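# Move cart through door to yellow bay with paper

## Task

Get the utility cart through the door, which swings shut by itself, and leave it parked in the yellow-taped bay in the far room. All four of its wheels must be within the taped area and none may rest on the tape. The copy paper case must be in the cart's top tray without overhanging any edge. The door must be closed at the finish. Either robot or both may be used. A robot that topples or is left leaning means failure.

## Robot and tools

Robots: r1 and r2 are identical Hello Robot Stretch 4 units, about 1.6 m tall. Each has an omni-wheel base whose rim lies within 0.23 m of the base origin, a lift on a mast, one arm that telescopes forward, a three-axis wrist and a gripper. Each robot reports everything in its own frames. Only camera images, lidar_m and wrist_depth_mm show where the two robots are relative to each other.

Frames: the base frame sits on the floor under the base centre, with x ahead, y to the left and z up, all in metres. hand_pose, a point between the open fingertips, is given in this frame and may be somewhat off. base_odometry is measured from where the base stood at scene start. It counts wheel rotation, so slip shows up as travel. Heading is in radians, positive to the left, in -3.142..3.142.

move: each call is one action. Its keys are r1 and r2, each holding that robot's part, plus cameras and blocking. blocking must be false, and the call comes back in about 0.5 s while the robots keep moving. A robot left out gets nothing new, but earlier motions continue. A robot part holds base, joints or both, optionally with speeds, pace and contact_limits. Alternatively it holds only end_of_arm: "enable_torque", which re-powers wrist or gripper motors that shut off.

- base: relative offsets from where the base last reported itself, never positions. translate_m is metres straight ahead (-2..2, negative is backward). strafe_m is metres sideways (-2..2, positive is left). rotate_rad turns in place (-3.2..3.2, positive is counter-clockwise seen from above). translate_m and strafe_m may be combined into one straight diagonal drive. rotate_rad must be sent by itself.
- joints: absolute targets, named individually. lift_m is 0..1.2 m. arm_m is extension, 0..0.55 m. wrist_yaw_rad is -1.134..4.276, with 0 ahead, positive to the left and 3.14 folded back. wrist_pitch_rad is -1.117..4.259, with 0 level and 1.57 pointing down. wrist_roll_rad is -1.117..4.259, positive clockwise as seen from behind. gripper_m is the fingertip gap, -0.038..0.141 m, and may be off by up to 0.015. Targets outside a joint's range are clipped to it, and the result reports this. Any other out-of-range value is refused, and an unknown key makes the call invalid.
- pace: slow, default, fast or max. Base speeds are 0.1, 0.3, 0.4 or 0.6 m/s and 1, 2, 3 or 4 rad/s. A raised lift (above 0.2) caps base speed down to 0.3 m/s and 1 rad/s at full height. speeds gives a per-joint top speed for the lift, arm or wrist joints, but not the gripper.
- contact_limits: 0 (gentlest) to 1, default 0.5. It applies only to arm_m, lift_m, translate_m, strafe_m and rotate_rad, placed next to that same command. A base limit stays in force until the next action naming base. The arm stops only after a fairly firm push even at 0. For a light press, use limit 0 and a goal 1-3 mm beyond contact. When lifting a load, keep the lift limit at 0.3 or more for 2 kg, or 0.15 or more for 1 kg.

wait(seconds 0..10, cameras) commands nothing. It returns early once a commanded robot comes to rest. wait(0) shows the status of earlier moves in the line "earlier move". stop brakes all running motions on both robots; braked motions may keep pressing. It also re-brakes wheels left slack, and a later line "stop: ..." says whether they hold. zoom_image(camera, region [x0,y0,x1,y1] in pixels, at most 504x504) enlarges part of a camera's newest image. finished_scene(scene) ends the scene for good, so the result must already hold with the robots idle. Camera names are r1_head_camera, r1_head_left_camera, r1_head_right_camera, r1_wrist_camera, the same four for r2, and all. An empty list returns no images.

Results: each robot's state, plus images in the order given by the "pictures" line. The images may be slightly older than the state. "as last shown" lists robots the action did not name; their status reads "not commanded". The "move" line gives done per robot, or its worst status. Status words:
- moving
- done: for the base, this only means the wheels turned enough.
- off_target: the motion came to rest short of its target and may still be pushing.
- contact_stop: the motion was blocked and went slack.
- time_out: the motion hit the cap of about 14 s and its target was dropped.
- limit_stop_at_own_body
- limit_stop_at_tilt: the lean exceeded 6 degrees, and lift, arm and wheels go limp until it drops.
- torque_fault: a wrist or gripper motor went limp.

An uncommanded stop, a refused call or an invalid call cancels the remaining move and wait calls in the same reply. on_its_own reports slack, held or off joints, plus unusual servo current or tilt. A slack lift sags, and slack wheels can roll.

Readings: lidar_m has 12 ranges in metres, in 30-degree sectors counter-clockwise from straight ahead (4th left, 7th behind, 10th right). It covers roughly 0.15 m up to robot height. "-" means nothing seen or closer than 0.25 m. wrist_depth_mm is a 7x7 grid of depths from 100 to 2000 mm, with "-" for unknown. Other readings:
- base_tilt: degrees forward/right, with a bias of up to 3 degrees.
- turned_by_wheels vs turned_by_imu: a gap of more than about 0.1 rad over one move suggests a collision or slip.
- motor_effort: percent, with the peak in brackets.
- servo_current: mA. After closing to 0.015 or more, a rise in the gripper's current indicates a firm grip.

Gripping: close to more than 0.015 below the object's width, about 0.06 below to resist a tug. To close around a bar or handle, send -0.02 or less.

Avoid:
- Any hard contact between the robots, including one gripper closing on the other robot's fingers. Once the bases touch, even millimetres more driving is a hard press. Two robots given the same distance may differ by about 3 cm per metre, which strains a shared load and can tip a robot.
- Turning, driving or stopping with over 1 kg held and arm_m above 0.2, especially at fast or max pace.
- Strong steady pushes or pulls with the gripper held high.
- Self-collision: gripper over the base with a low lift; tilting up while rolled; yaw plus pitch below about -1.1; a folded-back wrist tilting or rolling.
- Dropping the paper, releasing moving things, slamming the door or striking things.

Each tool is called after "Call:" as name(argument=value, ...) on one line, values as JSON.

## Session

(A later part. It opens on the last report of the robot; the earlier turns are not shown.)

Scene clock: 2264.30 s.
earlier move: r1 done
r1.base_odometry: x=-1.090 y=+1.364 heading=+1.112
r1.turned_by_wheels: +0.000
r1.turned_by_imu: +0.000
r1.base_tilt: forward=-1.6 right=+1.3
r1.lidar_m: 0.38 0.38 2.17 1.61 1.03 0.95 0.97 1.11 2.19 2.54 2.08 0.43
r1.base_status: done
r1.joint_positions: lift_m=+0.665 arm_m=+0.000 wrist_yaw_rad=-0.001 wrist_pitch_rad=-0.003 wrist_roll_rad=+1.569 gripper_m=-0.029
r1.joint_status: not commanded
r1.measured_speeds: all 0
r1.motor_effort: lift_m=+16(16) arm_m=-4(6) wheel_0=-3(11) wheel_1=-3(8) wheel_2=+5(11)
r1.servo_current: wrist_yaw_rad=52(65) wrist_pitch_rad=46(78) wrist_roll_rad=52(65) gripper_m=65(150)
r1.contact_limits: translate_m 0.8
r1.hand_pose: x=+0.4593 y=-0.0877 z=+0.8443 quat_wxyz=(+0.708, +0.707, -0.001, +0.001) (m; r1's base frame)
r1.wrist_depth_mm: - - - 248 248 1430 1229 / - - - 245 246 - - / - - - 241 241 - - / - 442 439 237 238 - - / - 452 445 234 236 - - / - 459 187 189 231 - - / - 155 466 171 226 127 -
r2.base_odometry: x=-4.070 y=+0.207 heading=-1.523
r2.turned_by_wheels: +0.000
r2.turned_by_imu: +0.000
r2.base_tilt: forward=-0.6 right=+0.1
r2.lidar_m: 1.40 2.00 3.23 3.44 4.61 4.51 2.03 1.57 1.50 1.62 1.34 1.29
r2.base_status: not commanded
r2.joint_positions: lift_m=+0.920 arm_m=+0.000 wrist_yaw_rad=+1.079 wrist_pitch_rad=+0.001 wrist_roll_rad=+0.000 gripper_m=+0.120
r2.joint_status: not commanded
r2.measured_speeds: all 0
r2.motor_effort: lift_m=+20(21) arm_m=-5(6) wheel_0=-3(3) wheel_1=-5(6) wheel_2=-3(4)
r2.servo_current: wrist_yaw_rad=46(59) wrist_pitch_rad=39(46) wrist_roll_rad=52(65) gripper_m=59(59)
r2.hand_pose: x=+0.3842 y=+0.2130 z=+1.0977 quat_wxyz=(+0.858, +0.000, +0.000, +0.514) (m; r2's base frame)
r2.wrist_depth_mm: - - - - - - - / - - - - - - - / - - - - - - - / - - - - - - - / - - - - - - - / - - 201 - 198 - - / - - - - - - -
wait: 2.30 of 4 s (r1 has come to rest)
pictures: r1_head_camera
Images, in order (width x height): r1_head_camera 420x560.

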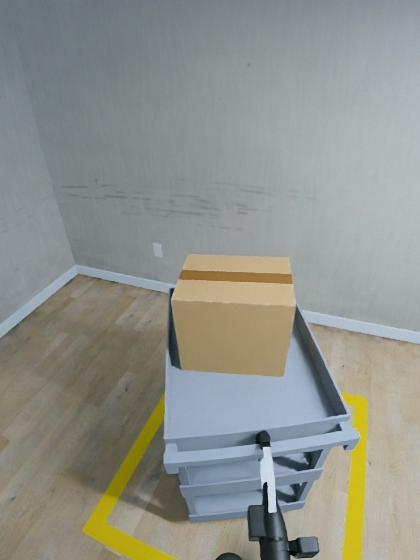

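Call:
move(r1={"joints":{"gripper_m":0.11}}, blocking=false, cameras=[])

Call:
wait(seconds=2.5, cameras=[])

Call:
move(r1={"base":{"translate_m":-0.24},"pace":"slow","contact_limits":{"translate_m":0.2}}, blocking=false, cameras=[])

Call:
wait(seconds=5, cameras=["r1_head_camera"])

Call:
move(r1={"base":{"strafe_m":-1.05}}, blocking=false, cameras=[])

Call:
wait(seconds=7, cameras=[])

Call:
move(r1={"base":{"rotate_rad":0.6}}, blocking=false, cameras=[])

Call:
wait(seconds=2, cameras=["r1_head_camera"])

Call:
zoom_image(camera="r1_head_camera", region=[60, 270, 340, 510])

Scene clock: 2276.13 s.
move: r1 moving
r1.base_odometry: x=-1.090 y=+1.364 heading=+1.112
r1.turned_by_wheels: +0.000
r1.turned_by_imu: +0.000
r1.base_tilt: forward=-1.6 right=+1.3
r1.lidar_m: 0.36 0.40 2.15 1.62 1.01 0.95 1.00 1.11 2.20 2.57 2.10 0.46
r1.base_status: not commanded
r1.joint_positions: lift_m=+0.665 arm_m=+0.000 wrist_yaw_rad=-0.001 wrist_pitch_rad=-0.003 wrist_roll_rad=+1.569 gripper_m=-0.004
r1.joint_status: gripper_m moving
r1.measured_speeds: all 0
r1.motor_effort: lift_m=+16(16) arm_m=-2(4) wheel_0=-2(3) wheel_1=-3(4) wheel_2=+3(5)
r1.servo_current: wrist_yaw_rad=46(59) wrist_pitch_rad=39(52) wrist_roll_rad=59(65) gripper_m=65(65)
r1.contact_limits: translate_m 0.8
r1.hand_pose: x=+0.4592 y=-0.0877 z=+0.8443 quat_wxyz=(+0.708, +0.707, -0.001, +0.001) (m; r1's base frame)
r1.wrist_depth_mm: - - - 251 252 282 1229 / - - - 248 247 - - / - - - 242 243 - - / - 445 439 240 239 - - / - 452 449 236 237 - - / - 462 190 190 233 - - / - 466 469 145 178 - -
r2: as last shown
r2.base_tilt: forward=-0.7 right=+0.1
r2.lidar_m: 1.37 2.03 3.23 3.45 4.58 4.49 2.02 1.58 1.51 1.62 1.34 1.30
r2.motor_effort: lift_m=+20(21) arm_m=-5(6) wheel_0=-3(3) wheel_1=-5(5) wheel_2=-3(4)
r2.servo_current: wrist_yaw_rad=46(59) wrist_pitch_rad=39(46) wrist_roll_rad=46(52) gripper_m=52(59)
r2.wrist_depth_mm: - - - - - - - / - - - - - - - / - - - - - - - / - - - - - - - / - - - - - - - / - - 201 - 199 - - / - - - - - - -
pictures: none
No camera images: "cameras" was empty.

Scene clock: 2277.73 s.
earlier move: r1 done
r1.base_odometry: x=-1.090 y=+1.364 heading=+1.112
r1.turned_by_wheels: +0.000
r1.turned_by_imu: +0.000
r1.base_tilt: forward=-1.6 right=+1.2
r1.lidar_m: 0.37 0.39 2.15 1.62 1.02 0.96 0.99 1.11 2.17 2.58 2.08 0.46
r1.base_status: not commanded
r1.joint_positions: lift_m=+0.665 arm_m=+0.000 wrist_yaw_rad=-0.001 wrist_pitch_rad=+0.000 wrist_roll_rad=+1.569 gripper_m=+0.110
r1.joint_status: all done
r1.measured_speeds: all 0
r1.motor_effort: lift_m=+16(16) arm_m=+4(4) wheel_0=+0(3) wheel_1=-2(4) wheel_2=+1(5)
r1.servo_current: wrist_yaw_rad=46(72) wrist_pitch_rad=52(52) wrist_roll_rad=39(72) gripper_m=46(104)
r1.contact_limits: translate_m 0.8
r1.hand_pose: x=+0.4592 y=-0.0877 z=+0.8435 quat_wxyz=(+0.708, +0.707, +0.000, +0.000) (m; r1's base frame)
r1.wrist_depth_mm: - - - 262 271 294 1078 / - - - 258 258 1464 - / - - - 254 253 - - / - 449 449 250 252 - - / - 455 455 246 247 - - / - 216 190 242 202 - - / - 477 477 136 238 798 -
r2.base_odometry: x=-4.070 y=+0.207 heading=-1.523
r2.turned_by_wheels: +0.000
r2.turned_by_imu: +0.000
r2.base_tilt: forward=-0.7 right=+0.1
r2.lidar_m: 1.37 2.03 3.21 3.44 4.58 4.51 2.04 1.54 1.49 1.61 1.34 1.29
r2.base_status: not commanded
r2.joint_positions: lift_m=+0.920 arm_m=+0.000 wrist_yaw_rad=+1.079 wrist_pitch_rad=+0.001 wrist_roll_rad=+0.000 gripper_m=+0.120
r2.joint_status: not commanded
r2.measured_speeds: all 0
r2.motor_effort: lift_m=+20(21) arm_m=-5(6) wheel_0=-3(3) wheel_1=-5(5) wheel_2=-4(4)
r2.servo_current: wrist_yaw_rad=46(59) wrist_pitch_rad=39(46) wrist_roll_rad=33(65) gripper_m=52(59)
r2.hand_pose: x=+0.3842 y=+0.2130 z=+1.0977 quat_wxyz=(+0.858, +0.000, +0.000, +0.514) (m; r2's base frame)
r2.wrist_depth_mm: - - - - - - - / - - - - - - - / - - - - - - - / - - - - - - - / - - - - - - - / - - 200 - 200 - - / - - - - - - -
wait: 1.60 of 2.5 s (r1 has come to rest)
pictures: none
No camera images: "cameras" was empty.

Scene clock: 2278.23 s.
move: r1 moving
r1.base_odometry: x=-1.096 y=+1.353 heading=+1.111
r1.turned_by_wheels: +0.000
r1.turned_by_imu: +0.000
r1.base_tilt: forward=-1.6 right=+1.3
r1.lidar_m: 0.40 0.40 2.16 1.59 1.01 0.94 0.97 1.10 2.19 2.56 2.12 0.46
r1.base_status: translate_m moving
r1.joint_positions: lift_m=+0.665 arm_m=+0.000 wrist_yaw_rad=-0.001 wrist_pitch_rad=+0.000 wrist_roll_rad=+1.569 gripper_m=+0.110
r1.joint_status: not commanded
r1.measured_speeds: translate_m=-0.048 strafe_m=-0.001 rotate_rad=+0.002 lift_m=+0.000 arm_m=+0.000 wrist_yaw_rad=+0.000 wrist_pitch_rad=+0.000 wrist_roll_rad=+0.000
r1.motor_effort: lift_m=+16(16) arm_m=+4(4) wheel_0=-5(6) wheel_1=-2(8) wheel_2=+5(6)
r1.servo_current: wrist_yaw_rad=46(52) wrist_pitch_rad=46(46) wrist_roll_rad=52(52) gripper_m=39(46)
r1.contact_limits: translate_m 0.2
r1.hand_pose: x=+0.4592 y=-0.0877 z=+0.8435 quat_wxyz=(+0.708, +0.707, +0.000, +0.000) (m; r1's base frame)
r1.wrist_depth_mm: - - - - 282 294 1078 / - - - - 270 1499 - / - - - 264 266 - - / - 462 459 260 262 - - / - 469 466 255 257 - - / - 213 196 253 197 - - / - 480 484 142 250 809 -
r2: as last shown
r2.base_tilt: forward=-0.6 right=+0.1
r2.lidar_m: 1.40 2.02 3.22 3.43 4.61 4.51 2.04 1.56 1.51 1.62 1.33 1.30
r2.motor_effort: lift_m=+20(21) arm_m=-5(5) wheel_0=-3(3) wheel_1=-5(5) wheel_2=-4(4)
r2.servo_current: wrist_yaw_rad=46(46) wrist_pitch_rad=39(46) wrist_roll_rad=46(52) gripper_m=52(59)
r2.wrist_depth_mm: - - - - - - - / - - - - - - - / - - - - - - - / - - - - - - - / - - - - - - - / - - 200 - 199 - - / - - - - - - -
pictures: none
No camera images: "cameras" was empty.

Scene clock: 2281.40 s.
earlier move: r1 done
r1.base_odometry: x=-1.197 y=+1.149 heading=+1.111
r1.turned_by_wheels: +0.000
r1.turned_by_imu: +0.000
r1.base_tilt: forward=-1.6 right=+1.3
r1.lidar_m: 0.58 2.52 2.25 1.24 0.78 0.75 0.77 0.89 1.62 2.49 2.32 0.67
r1.base_status: done
r1.joint_positions: lift_m=+0.665 arm_m=+0.000 wrist_yaw_rad=-0.001 wrist_pitch_rad=+0.000 wrist_roll_rad=+1.569 gripper_m=+0.110
r1.joint_status: not commanded
r1.measured_speeds: all 0
r1.motor_effort: lift_m=+16(16) arm_m=+4(4) wheel_0=-3(7) wheel_1=-3(8) wheel_2=+1(7)
r1.servo_current: wrist_yaw_rad=33(65) wrist_pitch_rad=39(52) wrist_roll_rad=46(65) gripper_m=46(46)
r1.contact_limits: translate_m 0.2
r1.hand_pose: x=+0.4592 y=-0.0877 z=+0.8435 quat_wxyz=(+0.708, +0.707, +0.000, +0.000) (m; r1's base frame)
r1.wrist_depth_mm: - - - - - 1537 1229 / - - - 445 508 512 517 / - - - 496 - - 500 / - - 691 484 - - 492 / - - 699 477 - - 484 / - - 715 415 197 - 473 / - - - 136 - - -
r2.base_odometry: x=-4.070 y=+0.207 heading=-1.523
r2.turned_by_wheels: +0.000
r2.turned_by_imu: +0.000
r2.base_tilt: forward=-0.7 right=+0.1
r2.lidar_m: 1.40 2.01 3.22 3.45 4.60 4.49 2.04 1.54 1.49 1.61 1.33 1.29
r2.base_status: not commanded
r2.joint_positions: lift_m=+0.920 arm_m=+0.000 wrist_yaw_rad=+1.079 wrist_pitch_rad=+0.001 wrist_roll_rad=+0.000 gripper_m=+0.120
r2.joint_status: not commanded
r2.measured_speeds: all 0
r2.motor_effort: lift_m=+20(21) arm_m=-5(6) wheel_0=-3(3) wheel_1=-5(6) wheel_2=-3(4)
r2.servo_current: wrist_yaw_rad=46(59) wrist_pitch_rad=39(46) wrist_roll_rad=46(59) gripper_m=52(59)
r2.hand_pose: x=+0.3842 y=+0.2130 z=+1.0977 quat_wxyz=(+0.858, +0.000, +0.000, +0.514) (m; r2's base frame)
r2.wrist_depth_mm: - - - - - - - / - - - - - - - / - - - - - - - / - - - - - - - / - - - - - - - / - - 201 - 198 - - / - - - - - - -
wait: 3.17 of 5 s (r1 has come to rest)
pictures: r1_head_camera
Images, in order (width x height): r1_head_camera 420x560.

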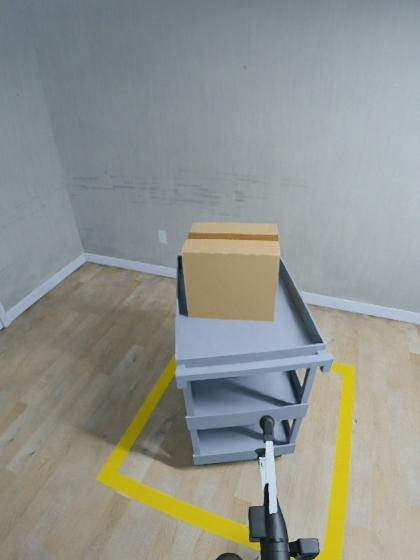

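Scene clock: 2281.90 s.
move: r1 moving
r1.base_odometry: x=-1.164 y=+1.133 heading=+1.111
r1.turned_by_wheels: +0.000
r1.turned_by_imu: +0.000
r1.base_tilt: forward=-1.6 right=+1.3
r1.lidar_m: 0.62 0.64 2.28 1.25 0.83 0.75 0.78 0.90 1.68 2.44 2.34 0.69
r1.base_status: strafe_m moving
r1.joint_positions: lift_m=+0.665 arm_m=+0.000 wrist_yaw_rad=-0.001 wrist_pitch_rad=+0.000 wrist_roll_rad=+1.569 gripper_m=+0.110
r1.joint_status: not commanded
r1.measured_speeds: translate_m=-0.001 strafe_m=-0.140 rotate_rad=+0.004 lift_m=+0.000 arm_m=+0.000 wrist_yaw_rad=+0.000 wrist_pitch_rad=+0.000 wrist_roll_rad=+0.000
r1.motor_effort: lift_m=+16(16) arm_m=+4(4) wheel_0=+10(10) wheel_1=-7(9) wheel_2=-1(1)
r1.servo_current: wrist_yaw_rad=52(59) wrist_pitch_rad=33(52) wrist_roll_rad=52(59) gripper_m=39(46)
r1.hand_pose: x=+0.4592 y=-0.0877 z=+0.8435 quat_wxyz=(+0.708, +0.707, +0.000, +0.000) (m; r1's base frame)
r1.wrist_depth_mm: - - - - - 1618 1255 / - - - 439 - 1537 1118 / - - - 496 - 521 500 / - - 683 488 1098 - 492 / - - 691 484 - - 484 / - - 699 421 198 - 480 / - - 715 136 - - -
r2: as last shown
r2.lidar_m: 1.39 2.02 3.21 3.44 4.60 4.51 2.06 1.55 1.52 1.61 1.33 1.25
r2.motor_effort: lift_m=+20(21) arm_m=-5(6) wheel_0=-3(3) wheel_1=-5(5) wheel_2=-3(4)
r2.servo_current: wrist_yaw_rad=59(59) wrist_pitch_rad=46(46) wrist_roll_rad=33(59) gripper_m=52(59)
r2.wrist_depth_mm: - - - - - - - / - - - - - - - / - - - - - - - / - - - - - - - / - - - - - - - / - - 201 - 199 - - / - - - - - - -
pictures: none
No camera images: "cameras" was empty.

Scene clock: 2286.23 s.
earlier move: r1 done
r1.base_odometry: x=-0.256 y=+0.683 heading=+1.111
r1.turned_by_wheels: +0.000
r1.turned_by_imu: -0.005
r1.base_tilt: forward=-1.6 right=+1.3
r1.lidar_m: 1.76 1.06 0.95 1.89 1.24 1.03 1.04 1.29 1.47 1.48 1.80 1.74
r1.base_status: done
r1.joint_positions: lift_m=+0.665 arm_m=+0.000 wrist_yaw_rad=-0.001 wrist_pitch_rad=+0.000 wrist_roll_rad=+1.569 gripper_m=+0.110
r1.joint_status: not commanded
r1.measured_speeds: all 0
r1.motor_effort: lift_m=+16(16) arm_m=+4(4) wheel_0=+0(12) wheel_1=+1(11) wheel_2=+0(2)
r1.servo_current: wrist_yaw_rad=46(72) wrist_pitch_rad=33(52) wrist_roll_rad=65(72) gripper_m=52(52)
r1.hand_pose: x=+0.4592 y=-0.0877 z=+0.8435 quat_wxyz=(+0.708, +0.707, +0.000, +0.000) (m; r1's base frame)
r1.wrist_depth_mm: - - - - - - 1182 / - - - - - 1397 1205 / - - - - - 1464 1229 / - - - - - 1537 1229 / - - - - - 1537 1205 / - 190 183 - 188 1499 1229 / - - - 136 - 1618 1336
r2.base_odometry: x=-4.070 y=+0.207 heading=-1.523
r2.turned_by_wheels: +0.000
r2.turned_by_imu: +0.001
r2.base_tilt: forward=-0.7 right=+0.0
r2.lidar_m: 1.39 2.01 3.22 3.43 4.61 4.52 2.02 1.55 1.51 1.60 1.34 1.28
r2.base_status: not commanded
r2.joint_positions: lift_m=+0.920 arm_m=+0.000 wrist_yaw_rad=+1.079 wrist_pitch_rad=+0.001 wrist_roll_rad=+0.000 gripper_m=+0.120
r2.joint_status: not commanded
r2.measured_speeds: all 0
r2.motor_effort: lift_m=+21(21) arm_m=-5(6) wheel_0=-3(3) wheel_1=-5(6) wheel_2=-3(4)
r2.servo_current: wrist_yaw_rad=46(72) wrist_pitch_rad=46(46) wrist_roll_rad=39(65) gripper_m=52(59)
r2.hand_pose: x=+0.3842 y=+0.2130 z=+1.0977 quat_wxyz=(+0.858, +0.000, +0.000, +0.514) (m; r2's base frame)
r2.wrist_depth_mm: - - - - - - - / - - - - - - - / - - - - - - - / - - - - - - - / - - - - - - - / - - 201 - 200 - - / - - - - - - -
wait: 4.33 of 7 s (r1 has come to rest)
pictures: none
No camera images: "cameras" was empty.

Scene clock: 2286.73 s.
move: r1 moving
r1.base_odometry: x=-0.256 y=+0.683 heading=+1.364
r1.turned_by_wheels: +0.252
r1.turned_by_imu: +0.253
r1.base_tilt: forward=-1.6 right=+1.2
r1.lidar_m: 1.85 0.98 1.23 1.48 1.04 1.00 1.12 1.52 1.48 1.55 1.79 1.75
r1.base_status: rotate_rad moving
r1.joint_positions: lift_m=+0.665 arm_m=+0.000 wrist_yaw_rad=-0.001 wrist_pitch_rad=+0.000 wrist_roll_rad=+1.569 gripper_m=+0.110
r1.joint_status: not commanded
r1.measured_speeds: translate_m=+0.000 strafe_m=+0.001 rotate_rad=+0.974 lift_m=+0.000 arm_m=+0.000 wrist_yaw_rad=+0.000 wrist_pitch_rad=+0.000 wrist_roll_rad=+0.000
r1.motor_effort: lift_m=+16(16) arm_m=+4(4) wheel_0=-8(9) wheel_1=-5(7) wheel_2=-8(8)
r1.servo_current: wrist_yaw_rad=39(59) wrist_pitch_rad=39(46) wrist_roll_rad=59(65) gripper_m=39(52)
r1.hand_pose: x=+0.4592 y=-0.0877 z=+0.8435 quat_wxyz=(+0.708, +0.707, +0.000, +0.000) (m; r1's base frame)
r1.wrist_depth_mm: - - - - - - 1182 / - - - - - 1499 1205 / - - - - - 1499 1205 / - - - - - 1661 1205 / - - - - - 1618 1308 / - 216 211 - 211 1464 1160 / - - - 142 - 1708 1160
r2: as last shown
r2.turned_by_imu: +0.000
r2.lidar_m: 1.41 2.02 3.21 3.44 4.60 4.52 2.05 1.56 1.51 1.64 1.31 1.30
r2.motor_effort: lift_m=+20(21) arm_m=-5(5) wheel_0=-2(3) wheel_1=-5(5) wheel_2=-3(4)
r2.servo_current: wrist_yaw_rad=39(52) wrist_pitch_rad=33(46) wrist_roll_rad=52(52) gripper_m=46(52)
r2.wrist_depth_mm: - - - - - - - / - - - - - - - / - - - - - - - / - - - - - - - / - - - - - - - / - - 200 - 199 - - / - - - - - - -
pictures: none
No camera images: "cameras" was empty.

Scene clock: 2287.63 s.
earlier move: r1 done
r1.base_odometry: x=-0.256 y=+0.683 heading=+1.711
r1.turned_by_wheels: +0.347
r1.turned_by_imu: +0.349
r1.base_tilt: forward=-1.6 right=+1.3
r1.lidar_m: 0.99 1.04 1.74 1.20 1.03 1.05 1.33 1.46 1.50 1.89 1.74 1.77
r1.base_status: done
r1.joint_positions: lift_m=+0.665 arm_m=+0.000 wrist_yaw_rad=-0.001 wrist_pitch_rad=+0.000 wrist_roll_rad=+1.569 gripper_m=+0.110
r1.joint_status: not commanded
r1.measured_speeds: all 0
r1.motor_effort: lift_m=+16(16) arm_m=+4(4) wheel_0=-3(9) wheel_1=+0(7) wheel_2=-1(8)
r1.servo_current: wrist_yaw_rad=39(65) wrist_pitch_rad=39(52) wrist_roll_rad=33(65) gripper_m=46(52)
r1.hand_pose: x=+0.4592 y=-0.0877 z=+0.8435 quat_wxyz=(+0.708, +0.707, +0.000, +0.000) (m; r1's base frame)
r1.wrist_depth_mm: - - - - - 1537 1182 / - - - - - 1537 1255 / - - - - - 1708 1160 / - - - - - 1863 1205 / - - - - - 1464 1182 / - - 1042 1008 195 - - / - - - 142 - 788 -
r2.base_odometry: x=-4.070 y=+0.207 heading=-1.523
r2.turned_by_wheels: +0.000
r2.turned_by_imu: +0.000
r2.base_tilt: forward=-0.7 right=+0.1
r2.lidar_m: 1.40 2.02 3.22 3.46 4.60 4.49 2.01 1.57 1.50 1.63 1.33 1.28
r2.base_status: not commanded
r2.joint_positions: lift_m=+0.920 arm_m=+0.000 wrist_yaw_rad=+1.079 wrist_pitch_rad=+0.001 wrist_roll_rad=+0.000 gripper_m=+0.120
r2.joint_status: not commanded
r2.measured_speeds: all 0
r2.motor_effort: lift_m=+21(21) arm_m=-5(6) wheel_0=-3(3) wheel_1=-5(5) wheel_2=-4(4)
r2.servo_current: wrist_yaw_rad=33(52) wrist_pitch_rad=39(46) wrist_roll_rad=52(59) gripper_m=52(59)
r2.hand_pose: x=+0.3842 y=+0.2130 z=+1.0977 quat_wxyz=(+0.858, +0.000, +0.000, +0.514) (m; r2's base frame)
r2.wrist_depth_mm: - - - - - - - / - - - - - - - / - - - - - - - / - - - - - - - / - - - - - - - / - - 201 - 199 - - / - - - - - - -
wait: 0.90 of 2 s (r1 has come to rest)
pictures: r1_head_camera
Images, in order (width x height): r1_head_camera 420x560.

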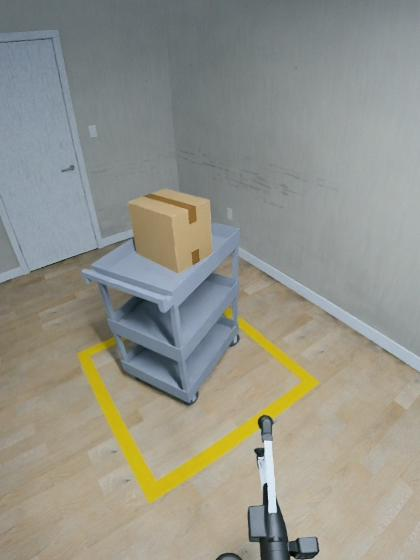

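Scaled by 1.800 from the camera's 420x560 image, which has a finer 600x800 frame.

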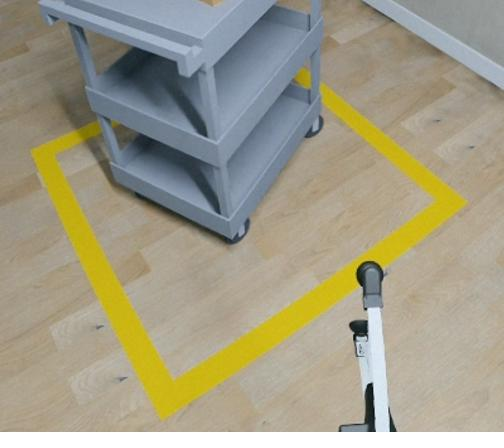

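Call:
finished_scene(scene=2)

The scene is finished: the task was done.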